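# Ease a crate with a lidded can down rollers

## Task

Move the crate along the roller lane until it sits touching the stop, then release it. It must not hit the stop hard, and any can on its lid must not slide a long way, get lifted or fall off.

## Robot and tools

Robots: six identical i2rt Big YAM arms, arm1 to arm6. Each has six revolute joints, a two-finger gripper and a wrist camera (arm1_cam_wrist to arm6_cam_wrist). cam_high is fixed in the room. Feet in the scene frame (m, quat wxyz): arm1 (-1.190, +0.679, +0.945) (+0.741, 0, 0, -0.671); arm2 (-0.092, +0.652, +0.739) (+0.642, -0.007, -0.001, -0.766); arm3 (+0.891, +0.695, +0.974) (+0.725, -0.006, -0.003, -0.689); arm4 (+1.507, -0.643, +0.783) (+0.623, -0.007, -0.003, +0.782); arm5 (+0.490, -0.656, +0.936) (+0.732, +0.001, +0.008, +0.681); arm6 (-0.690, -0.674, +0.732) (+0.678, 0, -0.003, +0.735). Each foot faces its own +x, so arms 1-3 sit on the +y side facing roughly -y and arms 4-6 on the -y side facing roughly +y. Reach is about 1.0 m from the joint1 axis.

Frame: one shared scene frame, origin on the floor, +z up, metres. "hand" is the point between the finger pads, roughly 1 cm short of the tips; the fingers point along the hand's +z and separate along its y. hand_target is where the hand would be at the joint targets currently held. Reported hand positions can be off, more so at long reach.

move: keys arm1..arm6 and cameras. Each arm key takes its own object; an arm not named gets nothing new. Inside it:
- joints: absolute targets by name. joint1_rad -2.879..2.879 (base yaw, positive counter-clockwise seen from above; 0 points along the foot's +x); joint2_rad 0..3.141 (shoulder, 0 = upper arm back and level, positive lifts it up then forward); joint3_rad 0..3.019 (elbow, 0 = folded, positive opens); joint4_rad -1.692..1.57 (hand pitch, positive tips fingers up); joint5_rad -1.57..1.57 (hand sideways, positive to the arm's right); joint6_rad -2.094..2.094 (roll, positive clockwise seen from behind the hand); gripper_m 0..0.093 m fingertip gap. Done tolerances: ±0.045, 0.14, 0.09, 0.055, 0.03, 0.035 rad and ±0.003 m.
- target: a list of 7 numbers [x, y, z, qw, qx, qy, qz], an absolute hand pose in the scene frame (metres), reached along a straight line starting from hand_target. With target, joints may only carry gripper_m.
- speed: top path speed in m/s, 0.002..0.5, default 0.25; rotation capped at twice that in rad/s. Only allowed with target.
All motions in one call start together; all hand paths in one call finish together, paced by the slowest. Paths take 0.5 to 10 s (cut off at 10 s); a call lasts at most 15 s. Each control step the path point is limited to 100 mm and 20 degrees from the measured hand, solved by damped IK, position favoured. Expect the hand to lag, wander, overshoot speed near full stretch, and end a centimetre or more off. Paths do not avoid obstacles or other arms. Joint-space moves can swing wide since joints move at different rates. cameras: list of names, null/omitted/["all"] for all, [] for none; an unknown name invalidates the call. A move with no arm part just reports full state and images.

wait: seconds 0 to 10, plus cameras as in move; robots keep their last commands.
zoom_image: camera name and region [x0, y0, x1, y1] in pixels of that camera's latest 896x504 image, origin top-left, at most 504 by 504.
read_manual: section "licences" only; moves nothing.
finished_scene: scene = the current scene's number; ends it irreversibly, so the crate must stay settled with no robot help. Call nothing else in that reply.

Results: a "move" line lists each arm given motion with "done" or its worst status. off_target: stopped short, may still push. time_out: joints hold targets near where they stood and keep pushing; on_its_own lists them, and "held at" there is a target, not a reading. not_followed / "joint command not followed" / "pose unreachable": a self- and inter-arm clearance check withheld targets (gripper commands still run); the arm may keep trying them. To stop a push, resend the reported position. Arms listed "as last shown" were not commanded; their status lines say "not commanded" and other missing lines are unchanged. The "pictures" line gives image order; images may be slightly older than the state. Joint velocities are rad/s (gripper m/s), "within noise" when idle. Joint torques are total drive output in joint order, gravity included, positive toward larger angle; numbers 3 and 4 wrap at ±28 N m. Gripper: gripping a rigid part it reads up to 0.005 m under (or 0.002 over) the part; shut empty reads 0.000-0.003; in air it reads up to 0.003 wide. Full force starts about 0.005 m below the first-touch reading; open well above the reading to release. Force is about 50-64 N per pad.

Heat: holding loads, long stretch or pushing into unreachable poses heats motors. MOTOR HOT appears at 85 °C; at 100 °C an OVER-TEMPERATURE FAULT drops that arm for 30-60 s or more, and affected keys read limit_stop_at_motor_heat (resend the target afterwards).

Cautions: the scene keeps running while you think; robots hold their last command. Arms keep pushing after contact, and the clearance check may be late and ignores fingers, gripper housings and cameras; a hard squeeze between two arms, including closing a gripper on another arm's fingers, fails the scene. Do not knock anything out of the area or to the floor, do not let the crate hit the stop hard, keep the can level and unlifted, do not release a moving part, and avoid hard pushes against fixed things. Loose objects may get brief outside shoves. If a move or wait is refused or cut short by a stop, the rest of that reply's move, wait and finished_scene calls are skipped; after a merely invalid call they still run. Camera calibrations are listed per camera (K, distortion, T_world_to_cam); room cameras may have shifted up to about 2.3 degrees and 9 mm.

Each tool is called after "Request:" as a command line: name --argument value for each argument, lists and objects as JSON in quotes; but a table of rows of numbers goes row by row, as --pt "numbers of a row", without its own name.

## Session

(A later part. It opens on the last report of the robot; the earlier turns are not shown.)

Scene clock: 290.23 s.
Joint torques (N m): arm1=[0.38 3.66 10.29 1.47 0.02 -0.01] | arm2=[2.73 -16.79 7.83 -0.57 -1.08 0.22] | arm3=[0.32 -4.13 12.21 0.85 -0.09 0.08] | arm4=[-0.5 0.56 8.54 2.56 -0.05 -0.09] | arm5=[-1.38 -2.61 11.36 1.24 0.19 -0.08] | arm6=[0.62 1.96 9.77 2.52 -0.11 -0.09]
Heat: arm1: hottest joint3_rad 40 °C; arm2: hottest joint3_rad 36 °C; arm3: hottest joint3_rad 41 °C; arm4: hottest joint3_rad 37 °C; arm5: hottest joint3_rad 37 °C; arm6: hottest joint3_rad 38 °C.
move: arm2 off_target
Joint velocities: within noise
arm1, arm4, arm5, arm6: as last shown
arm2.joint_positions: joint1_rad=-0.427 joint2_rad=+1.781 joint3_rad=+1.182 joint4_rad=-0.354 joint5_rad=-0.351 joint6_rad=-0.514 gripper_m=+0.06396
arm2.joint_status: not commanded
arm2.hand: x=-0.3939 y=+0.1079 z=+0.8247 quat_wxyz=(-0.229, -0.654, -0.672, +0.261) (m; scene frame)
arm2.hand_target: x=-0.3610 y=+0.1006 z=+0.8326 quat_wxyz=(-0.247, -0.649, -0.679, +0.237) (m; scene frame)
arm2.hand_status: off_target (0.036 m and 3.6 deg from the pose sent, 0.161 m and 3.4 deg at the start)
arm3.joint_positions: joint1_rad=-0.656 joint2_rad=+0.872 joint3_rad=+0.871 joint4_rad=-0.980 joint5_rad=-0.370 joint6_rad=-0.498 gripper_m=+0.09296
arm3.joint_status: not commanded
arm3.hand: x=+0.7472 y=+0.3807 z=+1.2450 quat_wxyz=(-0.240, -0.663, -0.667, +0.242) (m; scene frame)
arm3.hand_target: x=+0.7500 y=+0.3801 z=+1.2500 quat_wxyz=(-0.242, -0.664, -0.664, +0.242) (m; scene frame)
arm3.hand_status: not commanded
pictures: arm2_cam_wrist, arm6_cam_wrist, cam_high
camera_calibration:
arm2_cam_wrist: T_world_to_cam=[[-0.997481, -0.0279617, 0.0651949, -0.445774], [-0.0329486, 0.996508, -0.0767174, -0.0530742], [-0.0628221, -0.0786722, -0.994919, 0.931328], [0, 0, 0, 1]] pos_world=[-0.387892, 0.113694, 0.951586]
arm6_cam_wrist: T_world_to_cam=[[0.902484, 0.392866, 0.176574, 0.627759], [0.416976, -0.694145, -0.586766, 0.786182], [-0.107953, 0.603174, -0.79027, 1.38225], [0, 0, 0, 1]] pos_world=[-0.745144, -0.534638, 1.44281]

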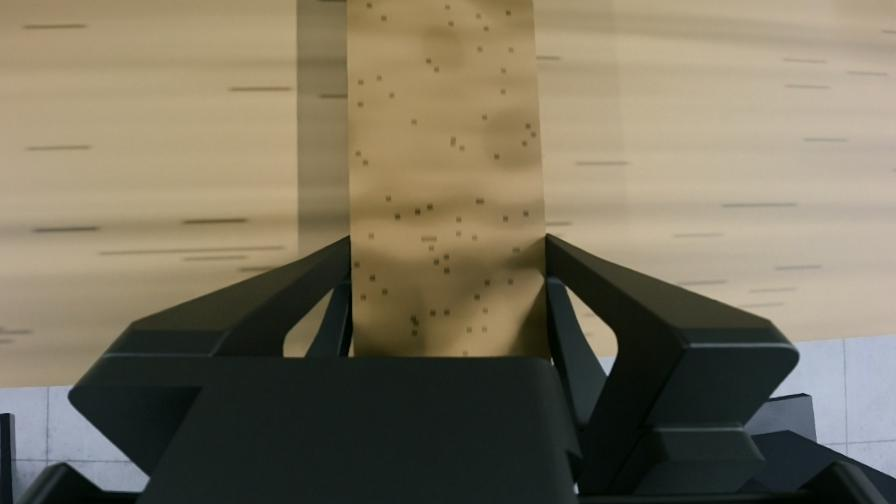

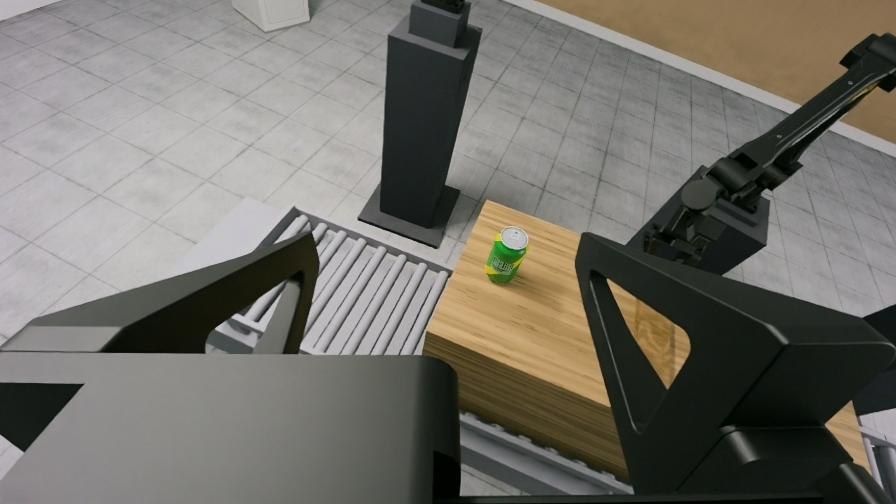

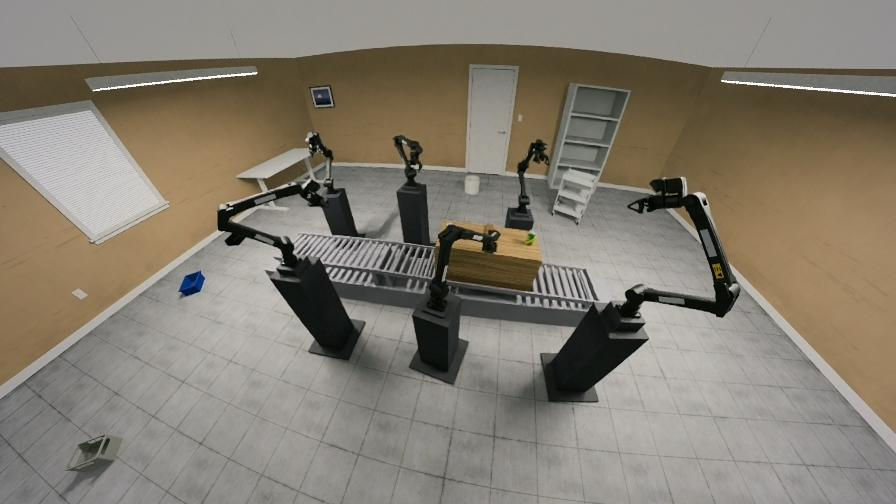

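Request:
move --arm6 '{"target":[-0.375,-0.20,0.95,0.2366,-0.679,0.649,0.2474],"speed":0.12}' --cameras '["arm6_cam_wrist","arm2_cam_wrist"]'

Scene clock: 307.47 s.
Joint torques (N m): arm1=[0.5 3.37 10.25 1.57 0.03 0.03] | arm2=[2.96 -17.32 7.73 -0.5 -1.11 0.2] | arm3=[0.5 -4.13 12.31 0.87 -0.09 0.07] | arm4=[-0.56 0.5 8.57 2.58 -0.05 -0.09] | arm5=[-1.32 -2.67 11.36 1.24 0.19 -0.08] | arm6=[-0.03 -14.92 14.3 1.99 -0.31 -0.11]
Heat: arm1: hottest joint3_rad 40 °C; arm2: hottest joint3_rad 37 °C; arm3: hottest joint3_rad 41 °C; arm4: hottest joint3_rad 37 °C; arm5: hottest joint3_rad 38 °C; arm6: hottest joint3_rad 38 °C.
move: arm6 off_target
Joint velocities: within noise
arm1, arm2, arm3, arm4, arm5: as last shown
arm6.joint_positions: joint1_rad=-0.797 joint2_rad=+1.519 joint3_rad=+1.228 joint4_rad=-0.783 joint5_rad=-0.466 joint6_rad=-0.637 gripper_m=+0.09396
arm6.joint_status: not commanded
arm6.hand: x=-0.3920 y=-0.2124 z=+0.9357 quat_wxyz=(-0.216, +0.682, -0.653, -0.249) (m; scene frame)
arm6.hand_target: x=-0.3757 y=-0.2010 z=+0.9503 quat_wxyz=(-0.237, +0.679, -0.649, -0.247) (m; scene frame)
arm6.hand_status: off_target (0.025 m and 2.5 deg from the pose sent, 0.607 m and 41.3 deg at the start)
pictures: arm2_cam_wrist, arm6_cam_wrist
camera_calibration:
arm2_cam_wrist: T_world_to_cam=[[-0.997481, -0.0279617, 0.0651949, -0.445774], [-0.0329486, 0.996508, -0.0767174, -0.0530742], [-0.0628221, -0.0786722, -0.994919, 0.931328], [0, 0, 0, 1]] pos_world=[-0.387892, 0.113694, 0.951586]
arm6_cam_wrist: T_world_to_cam=[[0.997761, 0.0606589, -0.02817, 0.429711], [0.05963, -0.99757, -0.0360308, -0.154322], [-0.0302871, 0.0342704, -0.998954, 1.05652], [0, 0, 0, 1]] pos_world=[-0.387548, -0.21622, 1.06196]

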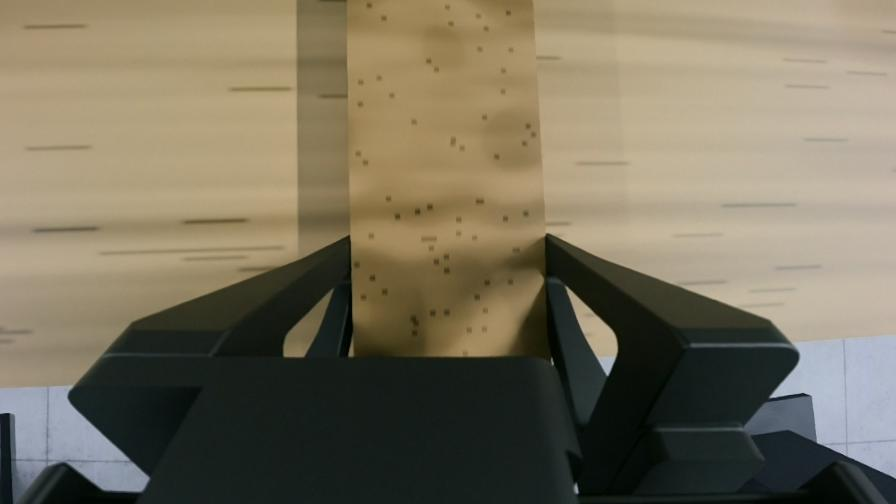

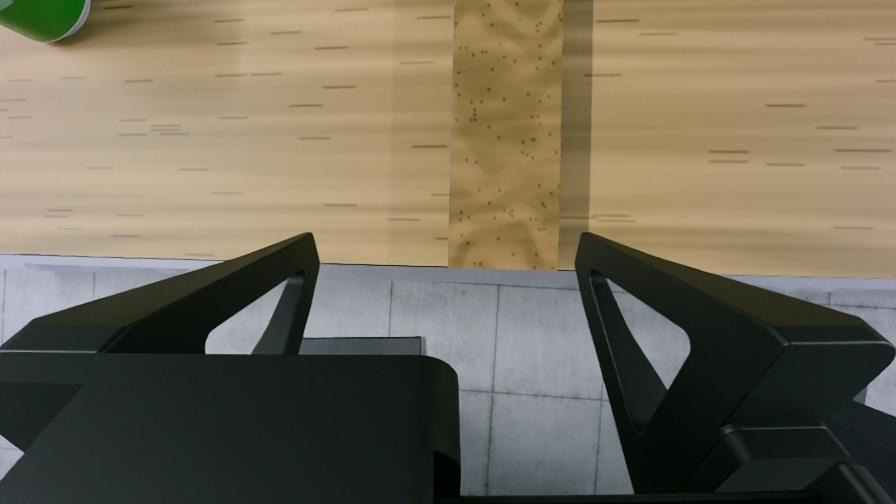

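Request:
move --arm6 '{"target":[-0.352,-0.178,0.885,0.2378,-0.6756,0.6524,0.2462],"speed":0.08}' --cameras '["arm6_cam_wrist"]'

Scene clock: 317.03 s.
Joint torques (N m): arm1=[0.38 3.55 10.29 1.52 0.02 0] | arm2=[2.55 -17.08 7.94 -0.31 -1.1 0.22] | arm3=[0.5 -4.25 12.25 0.85 -0.09 0.07] | arm4=[-0.62 0.32 8.57 2.56 -0.06 -0.09] | arm5=[-1.38 -2.61 11.36 1.24 0.19 -0.08] | arm6=[-0.15 -16.62 12.34 2.11 -0.32 -0.05]
Heat: arm1: hottest joint3_rad 40 °C; arm2: hottest joint3_rad 38 °C; arm3: hottest joint3_rad 41 °C; arm4: hottest joint3_rad 37 °C; arm5: hottest joint3_rad 39 °C; arm6: hottest joint3_rad 38 °C.
move: arm6 off_target
Joint velocities: within noise
arm1, arm2, arm3, arm4, arm5: as last shown
arm6.joint_positions: joint1_rad=-0.800 joint2_rad=+1.650 joint3_rad=+1.228 joint4_rad=-0.631 joint5_rad=-0.463 joint6_rad=-0.637 gripper_m=+0.09396
arm6.joint_status: not commanded
arm6.hand: x=-0.3662 y=-0.1859 z=+0.8820 quat_wxyz=(-0.227, +0.681, -0.651, -0.247) (m; scene frame)
arm6.hand_target: x=-0.3523 y=-0.1785 z=+0.8852 quat_wxyz=(-0.238, +0.676, -0.653, -0.246) (m; scene frame)
arm6.hand_status: off_target (0.017 m and 1.4 deg from the pose sent, 0.073 m and 2.6 deg at the start)
pictures: arm6_cam_wrist
camera_calibration:
arm6_cam_wrist: T_world_to_cam=[[0.998343, 0.0565711, -0.0105355, 0.38472], [0.0559808, -0.997191, -0.0497566, -0.120464], [-0.0133207, 0.0490844, -0.998706, 1.0114], [0, 0, 0, 1]] pos_world=[-0.363866, -0.191534, 1.00815]

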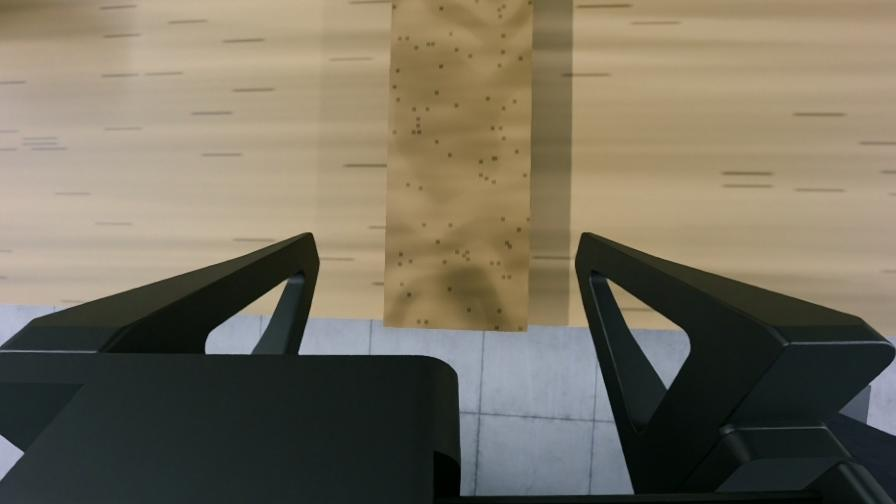

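Request:
move --arm6 '{"target":[-0.352,-0.180,0.828,0.2378,-0.6756,0.6524,0.2462],"speed":0.05}' --cameras '["arm6_cam_wrist"]'

Scene clock: 324.40 s.
Joint torques (N m): arm1=[0.26 3.66 10.3 1.47 0.01 0.02] | arm2=[2.73 -16.62 7.76 -0.44 -1.08 0.24] | arm3=[0.21 -4.19 12.27 0.94 -0.09 0.07] | arm4=[-0.56 0.32 8.53 2.56 -0.06 -0.1] | arm5=[-1.32 -2.61 11.37 1.22 0.19 -0.08] | arm6=[-0.15 -16.91 8.68 2.21 -0.36 -0.07]
Heat: arm1: hottest joint3_rad 40 °C; arm2: hottest joint3_rad 38 °C; arm3: hottest joint3_rad 41 °C; arm4: hottest joint3_rad 37 °C; arm5: hottest joint3_rad 39 °C; arm6: hottest joint3_rad 38 °C.
move: arm6 off_target
Joint velocities: within noise
arm1, arm2, arm3, arm4, arm5: as last shown
arm6.joint_positions: joint1_rad=-0.801 joint2_rad=+1.713 joint3_rad=+1.187 joint4_rad=-0.487 joint5_rad=-0.463 joint6_rad=-0.637 gripper_m=+0.09396
arm6.joint_status: not commanded
arm6.hand: x=-0.3564 y=-0.1765 z=+0.8444 quat_wxyz=(-0.246, +0.680, -0.645, -0.248) (m; scene frame)
arm6.hand_target: x=-0.3524 y=-0.1802 z=+0.8282 quat_wxyz=(-0.238, +0.676, -0.653, -0.246) (m; scene frame)
arm6.hand_status: off_target (0.017 m and 1.3 deg from the pose sent, 0.056 m and 1.4 deg at the start)
pictures: arm6_cam_wrist
camera_calibration:
arm6_cam_wrist: T_world_to_cam=[[0.998362, 0.0545666, 0.0172125, 0.350246], [0.0557488, -0.995395, -0.0779803, -0.0895083], [0.0128781, 0.0788121, -0.996806, 0.986478], [0, 0, 0, 1]] pos_world=[-0.357386, -0.185954, 0.970319]

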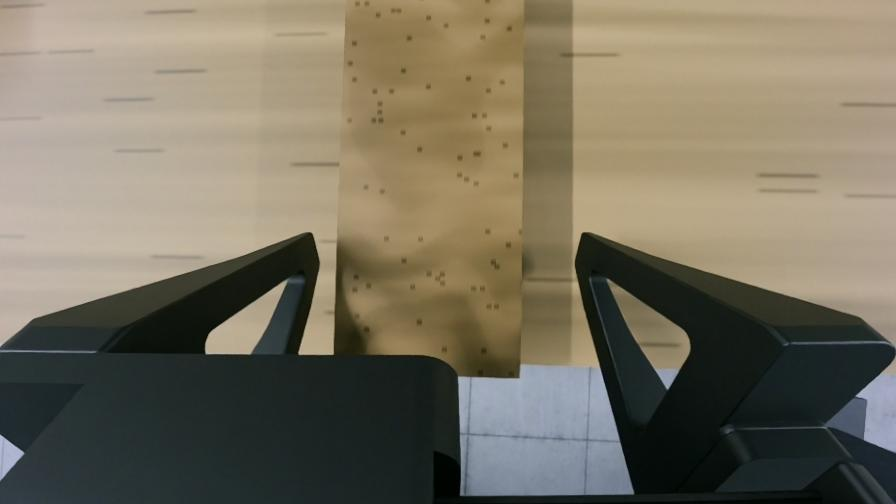

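Request:
move --arm6 '{"target":[-0.361,-0.184,0.815,0.2378,-0.6756,0.6524,0.2462],"speed":0.05}' --cameras '["arm6_cam_wrist"]'

Scene clock: 330.97 s.
Joint torques (N m): arm1=[0.44 2.9 10.3 1.55 0.04 0.01] | arm2=[2.96 -17.44 7.77 -0.47 -1.09 0.22] | arm3=[0.38 -4.13 12.29 0.91 -0.09 0.07] | arm4=[-0.56 0.38 8.54 2.58 -0.07 -0.1] | arm5=[-1.32 -2.61 11.36 1.24 0.19 -0.08] | arm6=[0.56 -16.85 7.79 2.06 -0.23 0.01]
Heat: arm1: hottest joint3_rad 40 °C; arm2: hottest joint3_rad 38 °C; arm3: hottest joint3_rad 42 °C; arm4: hottest joint3_rad 37 °C; arm5: hottest joint3_rad 39 °C; arm6: hottest joint3_rad 38 °C.
move: arm6 off_target
Joint velocities: within noise
arm1.joint_positions: joint1_rad=+0.450 joint2_rad=+0.646 joint3_rad=+1.353 joint4_rad=-1.256 joint5_rad=-0.025 joint6_rad=-0.082 gripper_m=+0.09396
arm1.joint_status: not commanded
arm1.hand: x=-1.0494 y=+0.4575 z=+1.4761 quat_wxyz=(-0.422, -0.389, -0.781, +0.247) (m; scene frame)
arm1.hand_target: x=-1.0507 y=+0.4596 z=+1.4900 quat_wxyz=(-0.433, -0.386, -0.774, +0.254) (m; scene frame)
arm1.hand_status: not commanded
arm2, arm3, arm5: as last shown
arm4.joint_positions: joint1_rad=+0.133 joint2_rad=+0.618 joint3_rad=+1.399 joint4_rad=-1.434 joint5_rad=-0.177 joint6_rad=+0.312 gripper_m=+0.09396
arm4.joint_status: not commanded
arm4.hand: x=+1.3937 y=-0.4464 z=+1.3061 quat_wxyz=(-0.124, +0.677, -0.588, -0.425) (m; scene frame)
arm4.hand_target: x=+1.3943 y=-0.4484 z=+1.3173 quat_wxyz=(-0.129, +0.673, -0.583, -0.436) (m; scene frame)
arm4.hand_status: not commanded
arm6.joint_positions: joint1_rad=-0.802 joint2_rad=+1.713 joint3_rad=+1.153 joint4_rad=-0.439 joint5_rad=-0.461 joint6_rad=-0.637 gripper_m=+0.09396
arm6.joint_status: not commanded
arm6.hand: x=-0.3587 y=-0.1798 z=+0.8346 quat_wxyz=(-0.252, +0.680, -0.643, -0.247) (m; scene frame)
arm6.hand_target: x=-0.3612 y=-0.1844 z=+0.8153 quat_wxyz=(-0.238, +0.676, -0.653, -0.246) (m; scene frame)
arm6.hand_status: off_target (0.020 m and 2.0 deg from the pose sent, 0.031 m and 1.3 deg at the start)
pictures: arm6_cam_wrist
camera_calibration:
arm6_cam_wrist: T_world_to_cam=[[0.998185, 0.0534366, 0.0277536, 0.343854], [0.0556578, -0.994685, -0.0866289, -0.0860487], [0.022977, 0.0880164, -0.995854, 0.981579], [0, 0, 0, 1]] pos_world=[-0.360994, -0.190361, 0.960512]

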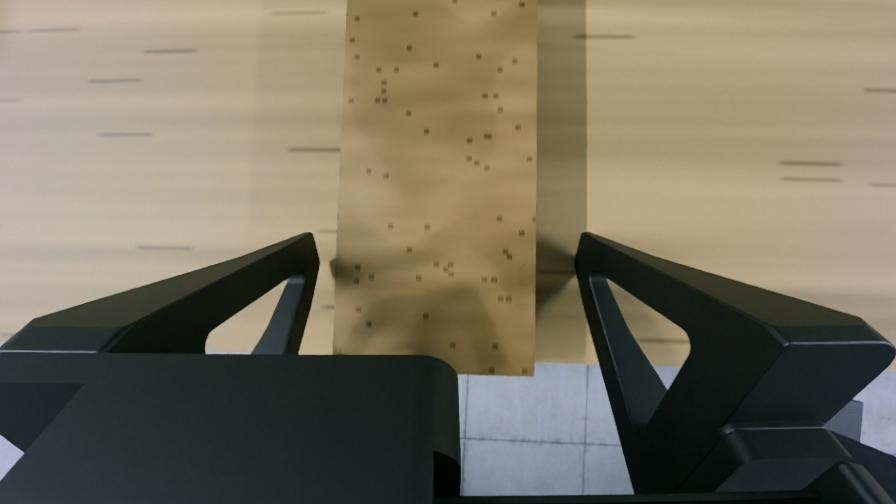

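Request:
move --arm6 '{"target":[-0.368,-0.184,0.816,0.2378,-0.6756,0.6524,0.2462],"speed":0.05}' --cameras '["arm6_cam_wrist"]'

Request:
move --arm6 '{"joints":{"gripper_m":0.067}}' --cameras '[]'

Request:
move --arm6 '{"joints":{"gripper_m":0.056}}' --cameras '["arm6_cam_wrist"]'

Scene clock: 342.27 s.
Joint torques (N m): arm1=[0.44 3.19 10.3 1.57 0.01 0.02] | arm2=[2.49 -17.08 7.83 -0.38 -1.07 0.24] | arm3=[0.44 -4.13 12.27 0.87 -0.07 0.08] | arm4=[-0.5 0.67 8.57 2.58 -0.07 -0.1] | arm5=[-1.32 -2.61 11.37 1.24 0.19 -0.08] | arm6=[1.2 -17.55 7.34 1.74 -0.14 0.11]
Heat: arm1: hottest joint3_rad 41 °C; arm2: hottest joint3_rad 38 °C; arm3: hottest joint3_rad 42 °C; arm4: hottest joint3_rad 37 °C; arm5: hottest joint3_rad 40 °C; arm6: hottest joint3_rad 37 °C.
move: arm6 off_target
Joint velocities: within noise
arm1, arm2, arm3, arm4, arm5: as last shown
arm6.joint_positions: joint1_rad=-0.800 joint2_rad=+1.710 joint3_rad=+1.144 joint4_rad=-0.425 joint5_rad=-0.458 joint6_rad=-0.637 gripper_m=+0.09396
arm6.joint_status: not commanded
arm6.hand: x=-0.3597 y=-0.1796 z=+0.8342 quat_wxyz=(-0.256, +0.680, -0.641, -0.246) (m; scene frame)
arm6.hand_target: x=-0.3680 y=-0.1843 z=+0.8164 quat_wxyz=(-0.238, +0.676, -0.653, -0.246) (m; scene frame)
arm6.hand_status: off_target (0.020 m and 2.5 deg from the pose sent, 0.021 m and 2.0 deg at the start)
pictures: arm6_cam_wrist
camera_calibration:
arm6_cam_wrist: T_world_to_cam=[[0.997902, 0.0536785, 0.0361873, 0.337642], [0.056783, -0.994225, -0.0910633, -0.081733], [0.0310902, 0.0929271, -0.995187, 0.98441], [0, 0, 0, 1]] pos_world=[-0.362898, -0.190863, 0.960011]

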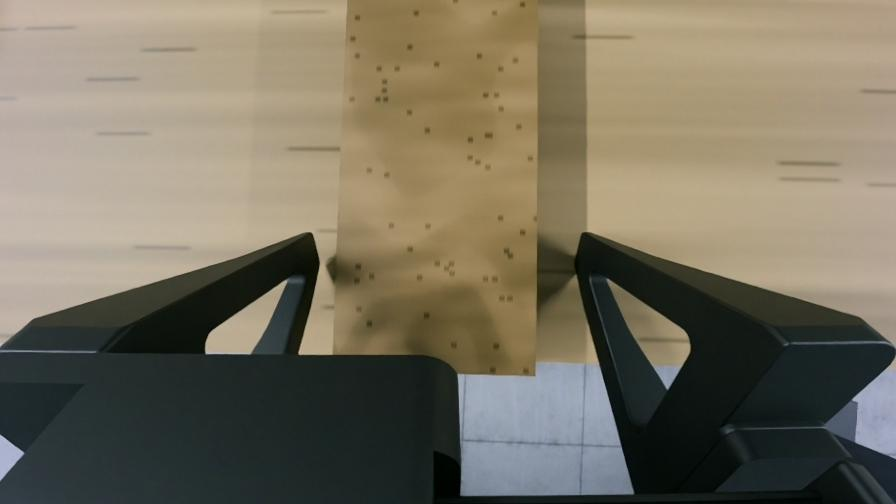

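Scene clock: 342.90 s.
Joint torques (N m): arm1=[0.5 3.14 10.22 1.57 0.02 0.01] | arm2=[2.67 -17.2 7.97 -0.4 -1.11 0.25] | arm3=[0.38 -4.37 12.3 0.84 -0.09 0.08] | arm4=[-0.67 0.38 8.59 2.61 -0.05 -0.1] | arm5=[-1.32 -2.61 11.37 1.24 0.19 -0.08] | arm6=[1.03 -17.26 7.76 1.68 -0.2 0.11]
Heat: arm1: hottest joint3_rad 41 °C; arm2: hottest joint3_rad 38 °C; arm3: hottest joint3_rad 42 °C; arm4: hottest joint3_rad 37 °C; arm5: hottest joint3_rad 40 °C; arm6: hottest joint3_rad 37 °C.
move: arm6 done
Joint velocities: within noise
arm1, arm2, arm3, arm4, arm5: as last shown
arm6.joint_positions: joint1_rad=-0.797 joint2_rad=+1.708 joint3_rad=+1.139 joint4_rad=-0.423 joint5_rad=-0.456 joint6_rad=-0.636 gripper_m=+0.06719
arm6.joint_status: all done
arm6.hand: x=-0.3616 y=-0.1801 z=+0.8336 quat_wxyz=(-0.256, +0.681, -0.641, -0.246) (m; scene frame)
arm6.hand_target: x=-0.3680 y=-0.1842 z=+0.8165 quat_wxyz=(-0.238, +0.676, -0.653, -0.246) (m; scene frame)
arm6.hand_status: not commanded
pictures: none
No camera images: "cameras" was empty.

Scene clock: 343.37 s.
Joint torques (N m): arm1=[0.5 3.37 10.35 1.61 0.02 0.03] | arm2=[2.67 -17.03 7.83 -0.46 -1.08 0.26] | arm3=[0.56 -3.96 12.27 0.84 -0.08 0.08] | arm4=[-0.62 0.56 8.54 2.58 -0.06 -0.09] | arm5=[-1.32 -2.61 11.36 1.24 0.19 -0.07] | arm6=[0.85 -17.14 7.84 1.68 -0.21 0.08]
Heat: arm1: hottest joint3_rad 41 °C; arm2: hottest joint3_rad 38 °C; arm3: hottest joint3_rad 42 °C; arm4: hottest joint3_rad 37 °C; arm5: hottest joint3_rad 40 °C; arm6: hottest joint3_rad 37 °C.
move: arm6 off_target
Joint velocities: within noise
arm1, arm2, arm3, arm4: as last shown
arm2.hand: x=-0.3938 y=+0.1079 z=+0.8247 quat_wxyz=(-0.230, -0.654, -0.672, +0.261) (m; scene frame)
arm5.joint_positions: joint1_rad=+0.816 joint2_rad=+0.771 joint3_rad=+0.806 joint4_rad=-1.049 joint5_rad=+0.464 joint6_rad=+0.603 gripper_m=+0.09297
arm5.joint_status: not commanded
arm5.hand: x=+0.3470 y=-0.3798 z=+1.1971 quat_wxyz=(-0.242, +0.665, -0.664, -0.242) (m; scene frame)
arm5.hand_target: x=+0.3500 y=-0.3800 z=+1.2000 quat_wxyz=(-0.242, +0.664, -0.664, -0.242) (m; scene frame)
arm5.hand_status: not commanded
arm6.joint_positions: joint1_rad=-0.796 joint2_rad=+1.706 joint3_rad=+1.138 joint4_rad=-0.423 joint5_rad=-0.456 joint6_rad=-0.633 gripper_m=+0.06321
arm6.joint_status: gripper_m off_target (ended at +0.06323, target +0.05600)
arm6.hand: x=-0.3627 y=-0.1801 z=+0.8336 quat_wxyz=(-0.255, +0.680, -0.642, -0.246) (m; scene frame)
arm6.hand_target: x=-0.3682 y=-0.1843 z=+0.8163 quat_wxyz=(-0.238, +0.676, -0.653, -0.246) (m; scene frame)
arm6.hand_status: not commanded
pictures: arm6_cam_wrist
camera_calibration:
arm6_cam_wrist: T_world_to_cam=[[0.997964, 0.0539385, 0.0340253, 0.342614], [0.0568035, -0.994341, -0.0897763, -0.0830759], [0.0289904, 0.0915263, -0.995381, 0.983068], [0, 0, 0, 1]] pos_world=[-0.365697, -0.191062, 0.959411]

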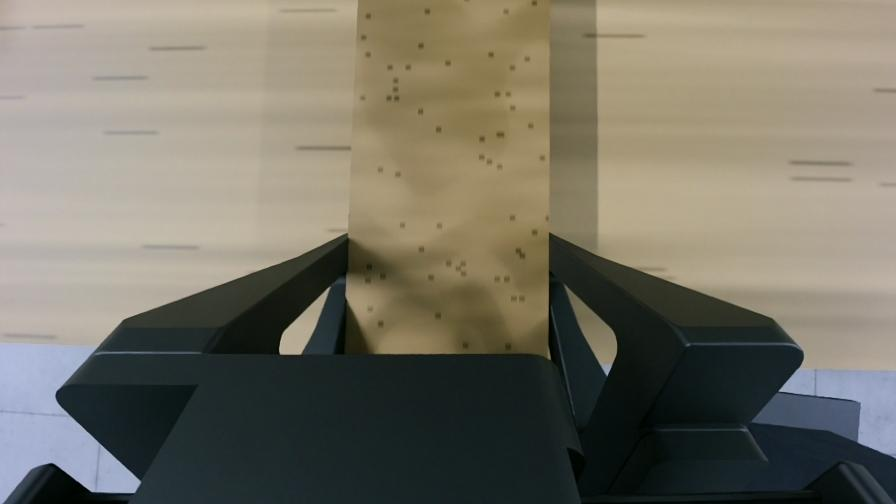

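Request:
move --arm6 '{"target":[-0.332,-0.183,0.820,0.2378,-0.6756,0.6524,0.2462],"speed":0.03}' --cameras '[]'

Request:
move --arm2 '{"target":[-0.400,0.107,0.828,-0.230,-0.654,-0.672,0.261],"speed":0.03}' --cameras '["arm2_cam_wrist","arm6_cam_wrist"]'

Scene clock: 356.60 s.
Joint torques (N m): arm1=[0.32 3.08 10.32 1.48 0.02 0.03] | arm2=[2.14 -17.14 7.8 -0.21 -0.93 0.25] | arm3=[0.26 -4.25 12.27 0.91 -0.08 0.08] | arm4=[-0.62 0.5 8.55 2.56 -0.05 -0.09] | arm5=[-1.32 -2.61 11.36 1.22 0.19 -0.08] | arm6=[-2.9 -13.74 13.23 0.57 -0.98 -0.25]
Heat: arm1: hottest joint3_rad 41 °C; arm2: hottest joint3_rad 38 °C; arm3: hottest joint3_rad 42 °C; arm4: hottest joint3_rad 37 °C; arm5: hottest joint3_rad 40 °C; arm6: hottest joint3_rad 36 °C.
move: arm6 off_target
Joint velocities: within noise
arm1, arm4, arm5: as last shown
arm2.joint_positions: joint1_rad=-0.427 joint2_rad=+1.781 joint3_rad=+1.182 joint4_rad=-0.359 joint5_rad=-0.356 joint6_rad=-0.514 gripper_m=+0.06396
arm2.joint_status: not commanded
arm2.hand: x=-0.3923 y=+0.1083 z=+0.8242 quat_wxyz=(-0.231, -0.654, -0.673, +0.258) (m; scene frame)
arm2.hand_target: x=-0.3608 y=+0.1005 z=+0.8326 quat_wxyz=(-0.247, -0.649, -0.679, +0.237) (m; scene frame)
arm2.hand_status: not commanded
arm3.joint_positions: joint1_rad=-0.656 joint2_rad=+0.872 joint3_rad=+0.871 joint4_rad=-0.980 joint5_rad=-0.370 joint6_rad=-0.498 gripper_m=+0.09296
arm3.joint_status: not commanded
arm3.hand: x=+0.7472 y=+0.3807 z=+1.2450 quat_wxyz=(-0.240, -0.663, -0.667, +0.242) (m; scene frame)
arm3.hand_target: x=+0.7500 y=+0.3801 z=+1.2500 quat_wxyz=(-0.242, -0.664, -0.664, +0.242) (m; scene frame)
arm3.hand_status: not commanded
arm6.joint_positions: joint1_rad=-0.802 joint2_rad=+1.716 joint3_rad=+1.155 joint4_rad=-0.449 joint5_rad=-0.465 joint6_rad=-0.649 gripper_m=+0.06321
arm6.joint_status: not commanded
arm6.hand: x=-0.3597 y=-0.1804 z=+0.8335 quat_wxyz=(-0.249, +0.684, -0.640, -0.247) (m; scene frame)
arm6.hand_target: x=-0.3331 y=-0.1847 z=+0.8202 quat_wxyz=(-0.239, +0.675, -0.653, -0.246) (m; scene frame)
arm6.hand_status: off_target (0.031 m and 2.1 deg from the pose sent, 0.034 m and 2.4 deg at the start)
pictures: none
No camera images: "cameras" was empty.

Scene clock: 358.43 s.
Joint torques (N m): arm1=[0.21 3.55 10.26 1.44 0.02 0.02] | arm2=[-1.38 -15.38 9.09 0.9 -0.35 -0.07] | arm3=[0.26 -4.37 12.31 0.88 -0.09 0.07] | arm4=[-0.62 0.56 8.51 2.56 -0.05 -0.08] | arm5=[-1.32 -2.61 11.36 1.24 0.19 -0.08] | arm6=[-2.9 -13.8 13.2 0.55 -0.99 -0.25]
Heat: arm1: hottest joint3_rad 41 °C; arm2: hottest joint3_rad 38 °C; arm3: hottest joint3_rad 42 °C; arm4: hottest joint3_rad 37 °C; arm5: hottest joint3_rad 40 °C; arm6: hottest joint3_rad 36 °C.
move: arm2 done
Joint velocities: within noise
arm1, arm3, arm4, arm5, arm6: as last shown
arm2.joint_positions: joint1_rad=-0.428 joint2_rad=+1.781 joint3_rad=+1.182 joint4_rad=-0.354 joint5_rad=-0.355 joint6_rad=-0.517 gripper_m=+0.06397
arm2.joint_status: not commanded
arm2.hand: x=-0.3937 y=+0.1077 z=+0.8251 quat_wxyz=(-0.231, -0.652, -0.673, +0.261) (m; scene frame)
arm2.hand_target: x=-0.3999 y=+0.1070 z=+0.8281 quat_wxyz=(-0.230, -0.654, -0.672, +0.261) (m; scene frame)
arm2.hand_status: done (0.007 m and 0.3 deg from the pose sent, 0.009 m and 0.4 deg at the start)
arm6.hand: x=-0.3597 y=-0.1805 z=+0.8335 quat_wxyz=(-0.249, +0.684, -0.640, -0.247) (m; scene frame)
arm6.hand_target: x=-0.3332 y=-0.1847 z=+0.8201 quat_wxyz=(-0.239, +0.675, -0.653, -0.246) (m; scene frame)
pictures: arm2_cam_wrist, arm6_cam_wrist
camera_calibration:
arm2_cam_wrist: T_world_to_cam=[[-0.997407, -0.0320859, 0.0644218, -0.44446], [-0.0371527, 0.996177, -0.0790599, -0.0526052], [-0.0616388, -0.0812483, -0.994786, 0.932375], [0, 0, 0, 1]] pos_world=[-0.387791, 0.113897, 0.951987]
arm6_cam_wrist: T_world_to_cam=[[0.997599, 0.0640124, 0.0264232, 0.34774], [0.0659681, -0.994501, -0.0813434, -0.087393], [0.0210709, 0.0828912, -0.996336, 0.979306], [0, 0, 0, 1]] pos_world=[-0.361775, -0.190348, 0.959421]

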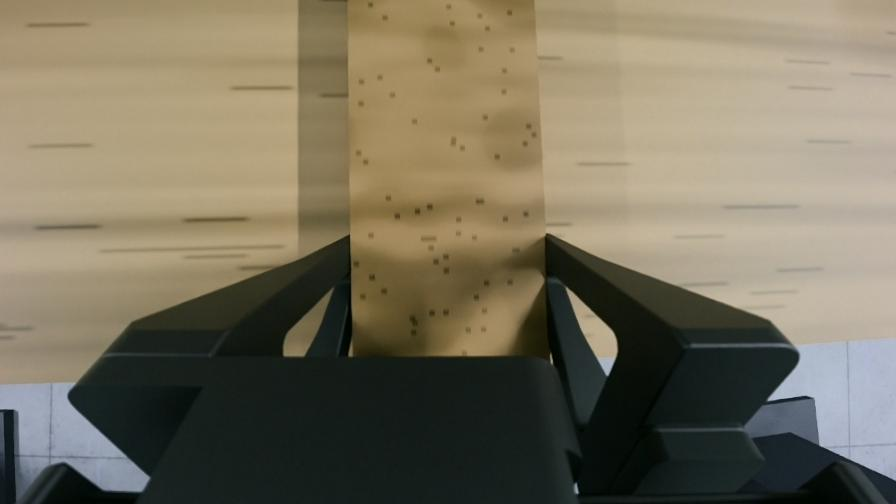

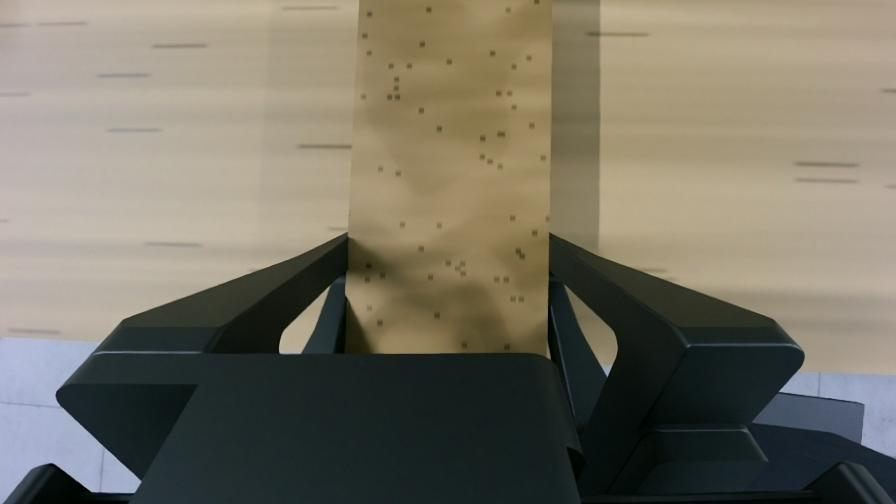

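Request:
move --arm2 '{"joints":{"gripper_m":0.093}}' --cameras '["arm2_cam_wrist","arm6_cam_wrist"]'

Scene clock: 362.93 s.
Joint torques (N m): arm1=[0.5 3.37 10.26 1.59 0.02 0.02] | arm2=[-0.67 -15.03 9.2 0.95 -0.31 -0.08] | arm3=[0.38 -4.19 12.25 0.85 -0.09 0.08] | arm4=[-0.56 0.56 8.54 2.59 -0.06 -0.09] | arm5=[-1.32 -2.61 11.36 1.24 0.19 -0.07] | arm6=[-3.02 -13.8 13.2 0.83 -0.79 -0.25]
Heat: arm1: hottest joint3_rad 41 °C; arm2: hottest joint3_rad 38 °C; arm3: hottest joint3_rad 42 °C; arm4: hottest joint3_rad 37 °C; arm5: hottest joint3_rad 40 °C; arm6: hottest joint3_rad 36 °C.
move: arm2 done
Joint velocities: within noise
arm1, arm3, arm4, arm5: as last shown
arm2.joint_positions: joint1_rad=-0.429 joint2_rad=+1.780 joint3_rad=+1.182 joint4_rad=-0.355 joint5_rad=-0.355 joint6_rad=-0.517 gripper_m=+0.09289
arm2.joint_status: all done
arm2.hand: x=-0.3940 y=+0.1081 z=+0.8256 quat_wxyz=(-0.231, -0.652, -0.673, +0.261) (m; scene frame)
arm2.hand_target: x=-0.3999 y=+0.1070 z=+0.8280 quat_wxyz=(-0.230, -0.654, -0.672, +0.261) (m; scene frame)
arm2.hand_status: not commanded
arm6.joint_positions: joint1_rad=-0.801 joint2_rad=+1.716 joint3_rad=+1.155 joint4_rad=-0.456 joint5_rad=-0.470 joint6_rad=-0.649 gripper_m=+0.06321
arm6.joint_status: not commanded
arm6.hand: x=-0.3620 y=-0.1805 z=+0.8330 quat_wxyz=(-0.245, +0.684, -0.640, -0.250) (m; scene frame)
arm6.hand_target: x=-0.3333 y=-0.1846 z=+0.8202 quat_wxyz=(-0.239, +0.675, -0.653, -0.247) (m; scene frame)
arm6.hand_status: not commanded
pictures: arm2_cam_wrist, arm6_cam_wrist
camera_calibration:
arm2_cam_wrist: T_world_to_cam=[[-0.997436, -0.0312922, 0.0643524, -0.444918], [-0.0363505, 0.996212, -0.0789986, -0.0526304], [-0.0616366, -0.0811353, -0.994795, 0.932869], [0, 0, 0, 1]] pos_world=[-0.388192, 0.114197, 0.952487]
arm6_cam_wrist: T_world_to_cam=[[0.997466, 0.0685155, 0.0191777, 0.356786], [0.0698358, -0.994366, -0.0797451, -0.0873389], [0.0136058, 0.0808823, -0.996631, 0.976113], [0, 0, 0, 1]] pos_world=[-0.363063, -0.190242, 0.959018]

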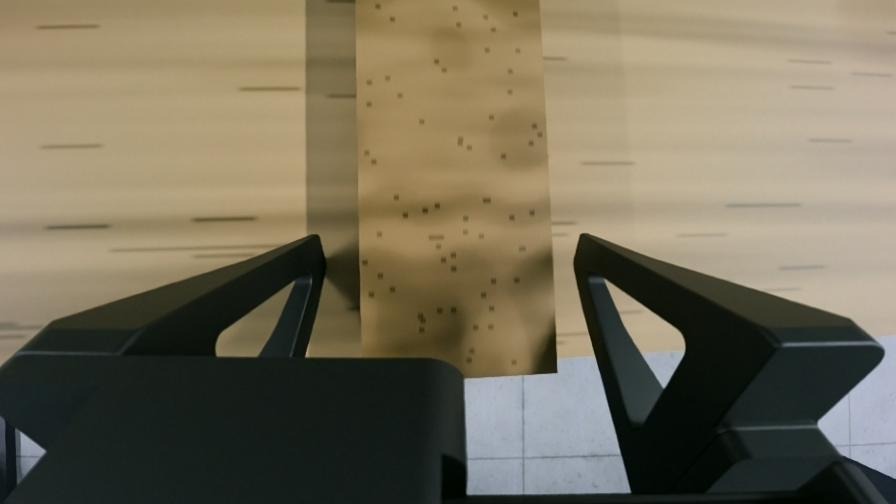

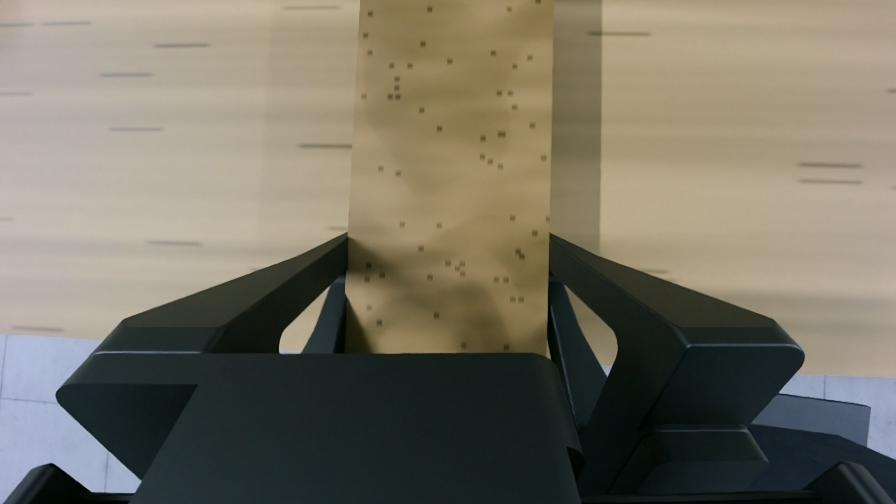

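Request:
move --arm2 '{"target":[-0.405,0.22,0.96,-0.230,-0.654,-0.672,0.261],"speed":0.07}' --cameras '["arm2_cam_wrist"]'

Request:
move --arm2 '{"target":[-0.20,0.45,1.28,-0.104,-0.602,-0.605,0.510],"speed":0.15}' --cameras '["arm2_cam_wrist"]'

Request:
move --arm6 '{"target":[-0.50,-0.190,0.815,0.2378,-0.6756,0.6524,0.2462],"speed":0.05}' --cameras '["arm2_cam_wrist","arm6_cam_wrist","arm1_cam_wrist"]'

Scene clock: 373.70 s.
Joint torques (N m): arm1=[0.38 3.02 10.29 1.48 0.01 0.04] | arm2=[-1.38 -11.99 9.73 0.98 -0.47 -0.11] | arm3=[0.44 -4.19 12.22 0.91 -0.09 0.08] | arm4=[-0.44 0.38 8.58 2.58 -0.05 -0.09] | arm5=[-1.32 -2.61 11.36 1.24 0.19 -0.08] | arm6=[-3.02 -13.8 13.2 0.83 -0.78 -0.25]
Heat: arm1: hottest joint3_rad 41 °C; arm2: hottest joint3_rad 38 °C; arm3: hottest joint3_rad 42 °C; arm4: hottest joint3_rad 37 °C; arm5: hottest joint3_rad 40 °C; arm6: hottest joint3_rad 37 °C.
move: arm2 done
Joint velocities: within noise
arm1, arm3, arm4, arm5, arm6: as last shown
arm2.joint_positions: joint1_rad=-0.578 joint2_rad=+1.448 joint3_rad=+1.154 joint4_rad=-0.722 joint5_rad=-0.439 joint6_rad=-0.652 gripper_m=+0.09294
arm2.joint_status: not commanded
arm2.hand: x=-0.3993 y=+0.2168 z=+0.9530 quat_wxyz=(-0.231, -0.655, -0.673, +0.255) (m; scene frame)
arm2.hand_target: x=-0.4050 y=+0.2201 z=+0.9600 quat_wxyz=(-0.230, -0.654, -0.672, +0.261) (m; scene frame)
arm2.hand_status: done (0.010 m and 0.7 deg from the pose sent, 0.175 m and 0.2 deg at the start)
pictures: arm2_cam_wrist
camera_calibration:
arm2_cam_wrist: T_world_to_cam=[[-0.997926, -0.0316411, 0.0560602, -0.447209], [-0.0355893, 0.996849, -0.0708891, -0.158763], [-0.0536406, -0.0727373, -0.995908, 1.07054], [0, 0, 0, 1]] pos_world=[-0.394507, 0.221981, 1.07998]

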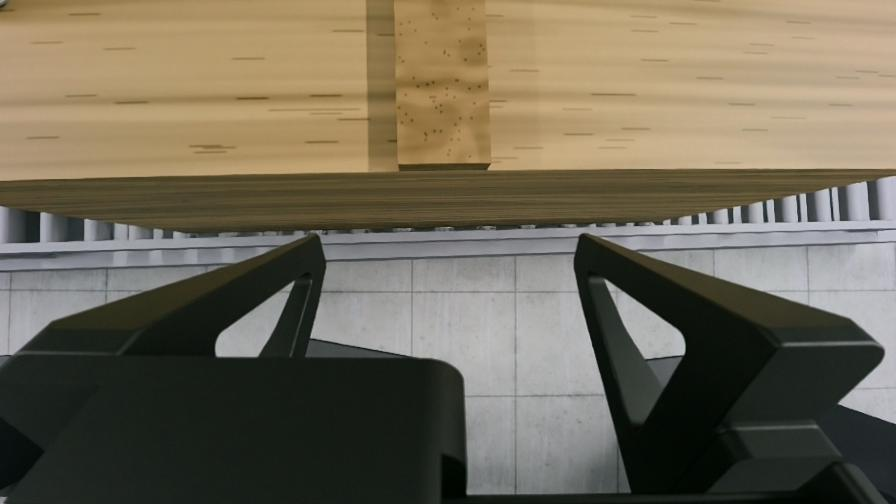

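Scene clock: 377.67 s.
Joint torques (N m): arm1=[0.21 3.19 10.26 1.48 0.04 -0.01] | arm2=[0.15 3.25 10.82 1.57 0.11 0.07] | arm3=[0.32 -4.07 12.27 0.84 -0.09 0.07] | arm4=[-0.56 0.44 8.58 2.58 -0.06 -0.08] | arm5=[-1.32 -2.61 11.36 1.24 0.19 -0.07] | arm6=[-3.02 -13.8 13.2 0.83 -0.79 -0.25]
Heat: arm1: hottest joint3_rad 41 °C; arm2: hottest joint3_rad 39 °C; arm3: hottest joint3_rad 42 °C; arm4: hottest joint3_rad 37 °C; arm5: hottest joint3_rad 41 °C; arm6: hottest joint3_rad 37 °C.
move: arm2 off_target
Joint velocities: within noise
arm1.joint_positions: joint1_rad=+0.450 joint2_rad=+0.646 joint3_rad=+1.353 joint4_rad=-1.256 joint5_rad=-0.025 joint6_rad=-0.082 gripper_m=+0.09396
arm1.joint_status: not commanded
arm1.hand: x=-1.0494 y=+0.4575 z=+1.4761 quat_wxyz=(-0.422, -0.389, -0.781, +0.247) (m; scene frame)
arm1.hand_target: x=-1.0507 y=+0.4596 z=+1.4900 quat_wxyz=(-0.433, -0.386, -0.774, +0.254) (m; scene frame)
arm1.hand_status: not commanded
arm2.joint_positions: joint1_rad=-0.189 joint2_rad=+0.571 joint3_rad=+1.288 joint4_rad=-1.247 joint5_rad=+0.198 joint6_rad=-0.484 gripper_m=+0.09294
arm2.joint_status: not commanded
arm2.hand: x=-0.2046 y=+0.4464 z=+1.2619 quat_wxyz=(-0.095, -0.607, -0.611, +0.499) (m; scene frame)
arm2.hand_target: x=-0.2001 y=+0.4505 z=+1.2796 quat_wxyz=(-0.104, -0.602, -0.605, +0.510) (m; scene frame)
arm2.hand_status: off_target (0.019 m and 1.8 deg from the pose sent, 0.448 m and 34.2 deg at the start)
arm3, arm5, arm6: as last shown
arm4.joint_positions: joint1_rad=+0.133 joint2_rad=+0.618 joint3_rad=+1.399 joint4_rad=-1.434 joint5_rad=-0.177 joint6_rad=+0.312 gripper_m=+0.09396
arm4.joint_status: not commanded
arm4.hand: x=+1.3937 y=-0.4464 z=+1.3061 quat_wxyz=(-0.124, +0.677, -0.588, -0.425) (m; scene frame)
arm4.hand_target: x=+1.3943 y=-0.4484 z=+1.3173 quat_wxyz=(-0.129, +0.673, -0.583, -0.436) (m; scene frame)
arm4.hand_status: not commanded
pictures: arm2_cam_wrist
camera_calibration:
arm2_cam_wrist: T_world_to_cam=[[-0.830843, 0.219518, 0.511382, -0.915443], [0.0742412, 0.954422, -0.28908, -0.041981], [-0.551533, -0.202214, -0.809272, 1.1257], [0, 0, 0, 1]] pos_world=[-0.136615, 0.468655, 1.367]

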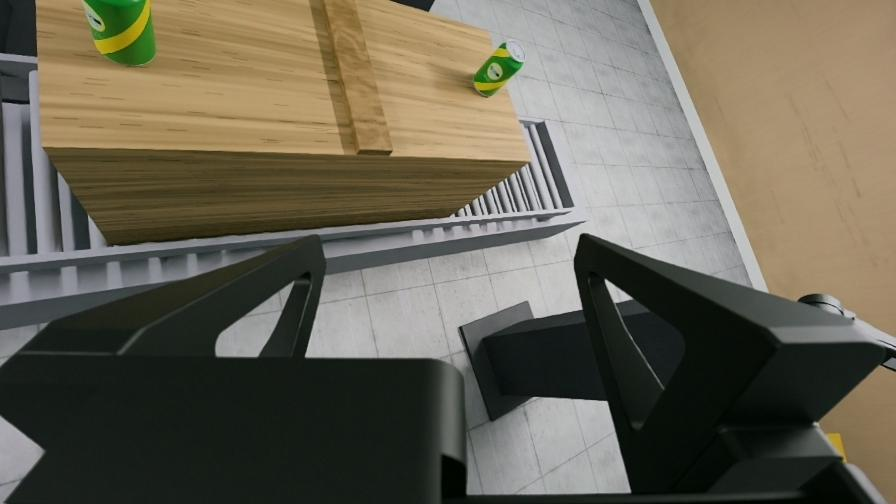

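Scene clock: 381.73 s.
Joint torques (N m): arm1=[0.26 3.49 10.24 1.5 0 0.01] | arm2=[0.67 2.26 10.85 1.65 0.15 0.12] | arm3=[0.26 -3.96 12.25 0.85 -0.08 0.07] | arm4=[-0.67 0.56 8.58 2.58 -0.06 -0.09] | arm5=[-1.32 -2.67 11.37 1.24 0.19 -0.08] | arm6=[-4.84 -12.63 9.11 2.17 -0.81 -0.36]
Heat: arm1: hottest joint3_rad 41 °C; arm2: hottest joint3_rad 39 °C; arm3: hottest joint3_rad 42 °C; arm4: hottest joint3_rad 37 °C; arm5: hottest joint3_rad 41 °C; arm6: hottest joint3_rad 37 °C.
move: arm6 off_target
Joint velocities: within noise
arm1, arm3, arm4, arm5: as last shown
arm2.joint_positions: joint1_rad=-0.189 joint2_rad=+0.571 joint3_rad=+1.288 joint4_rad=-1.247 joint5_rad=+0.198 joint6_rad=-0.483 gripper_m=+0.09294
arm2.joint_status: not commanded
arm2.hand: x=-0.2045 y=+0.4464 z=+1.2618 quat_wxyz=(-0.095, -0.607, -0.611, +0.499) (m; scene frame)
arm2.hand_target: x=-0.2001 y=+0.4504 z=+1.2796 quat_wxyz=(-0.104, -0.602, -0.605, +0.510) (m; scene frame)
arm2.hand_status: not commanded
arm6.joint_positions: joint1_rad=-0.497 joint2_rad=+1.513 joint3_rad=+0.862 joint4_rad=-0.284 joint5_rad=-0.310 joint6_rad=-0.383 gripper_m=+0.06320
arm6.joint_status: not commanded
arm6.hand: x=-0.5313 y=-0.1828 z=+0.8227 quat_wxyz=(-0.233, +0.687, -0.640, -0.252) (m; scene frame)
arm6.hand_target: x=-0.5012 y=-0.1911 z=+0.8154 quat_wxyz=(-0.238, +0.676, -0.653, -0.246) (m; scene frame)
arm6.hand_status: off_target (0.033 m and 2.2 deg from the pose sent, 0.140 m and 2.0 deg at the start)
pictures: arm1_cam_wrist, arm2_cam_wrist, arm6_cam_wrist
camera_calibration:
arm1_cam_wrist: T_world_to_cam=[[-0.81315, -0.580791, 0.0383122, -0.639893], [-0.547786, 0.741366, -0.387695, -0.337555], [0.196767, -0.336242, -0.920991, 1.84752], [0, 0, 0, 1]] pos_world=[-1.06877, 0.49982, 1.59519]
arm2_cam_wrist: T_world_to_cam=[[-0.831145, 0.219559, 0.510874, -0.914809], [0.0744468, 0.954412, -0.289061, -0.041974], [-0.55105, -0.202218, -0.8096, 1.12621], [0, 0, 0, 1]] pos_world=[-0.136616, 0.468655, 1.367]
arm6_cam_wrist: T_world_to_cam=[[0.996818, 0.0797092, 0.000921594, 0.542774], [0.0795927, -0.994588, -0.0667871, -0.0841334], [-0.00440694, 0.0666479, -0.997767, 0.956982], [0, 0, 0, 1]] pos_world=[-0.530133, -0.190723, 0.948726]

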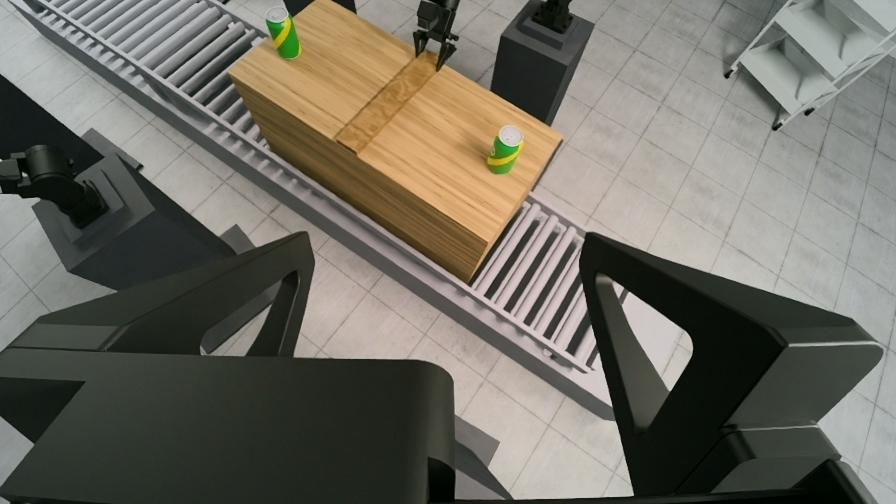

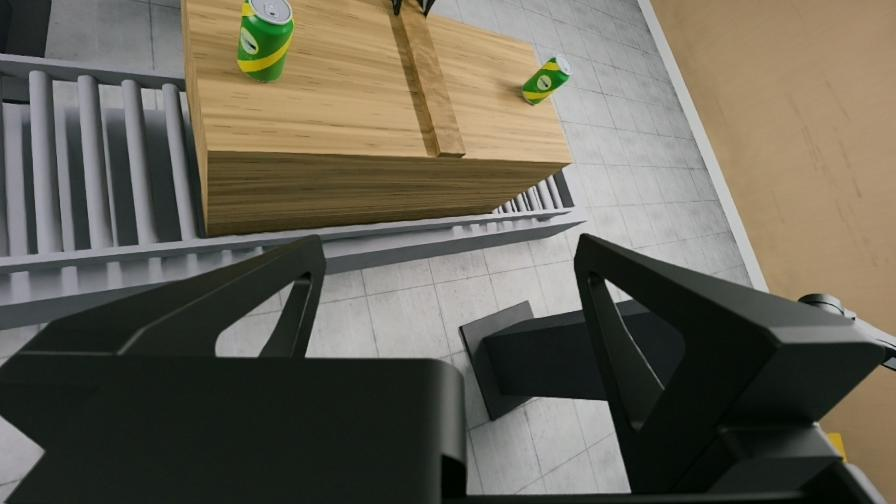

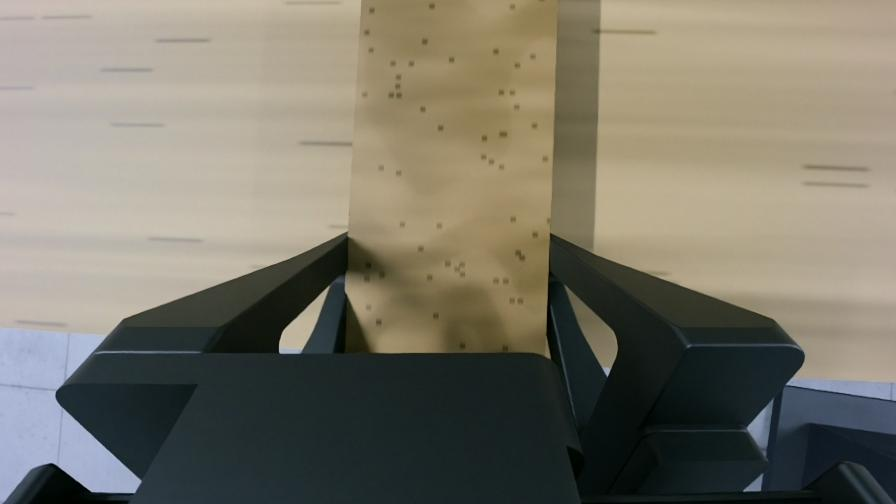

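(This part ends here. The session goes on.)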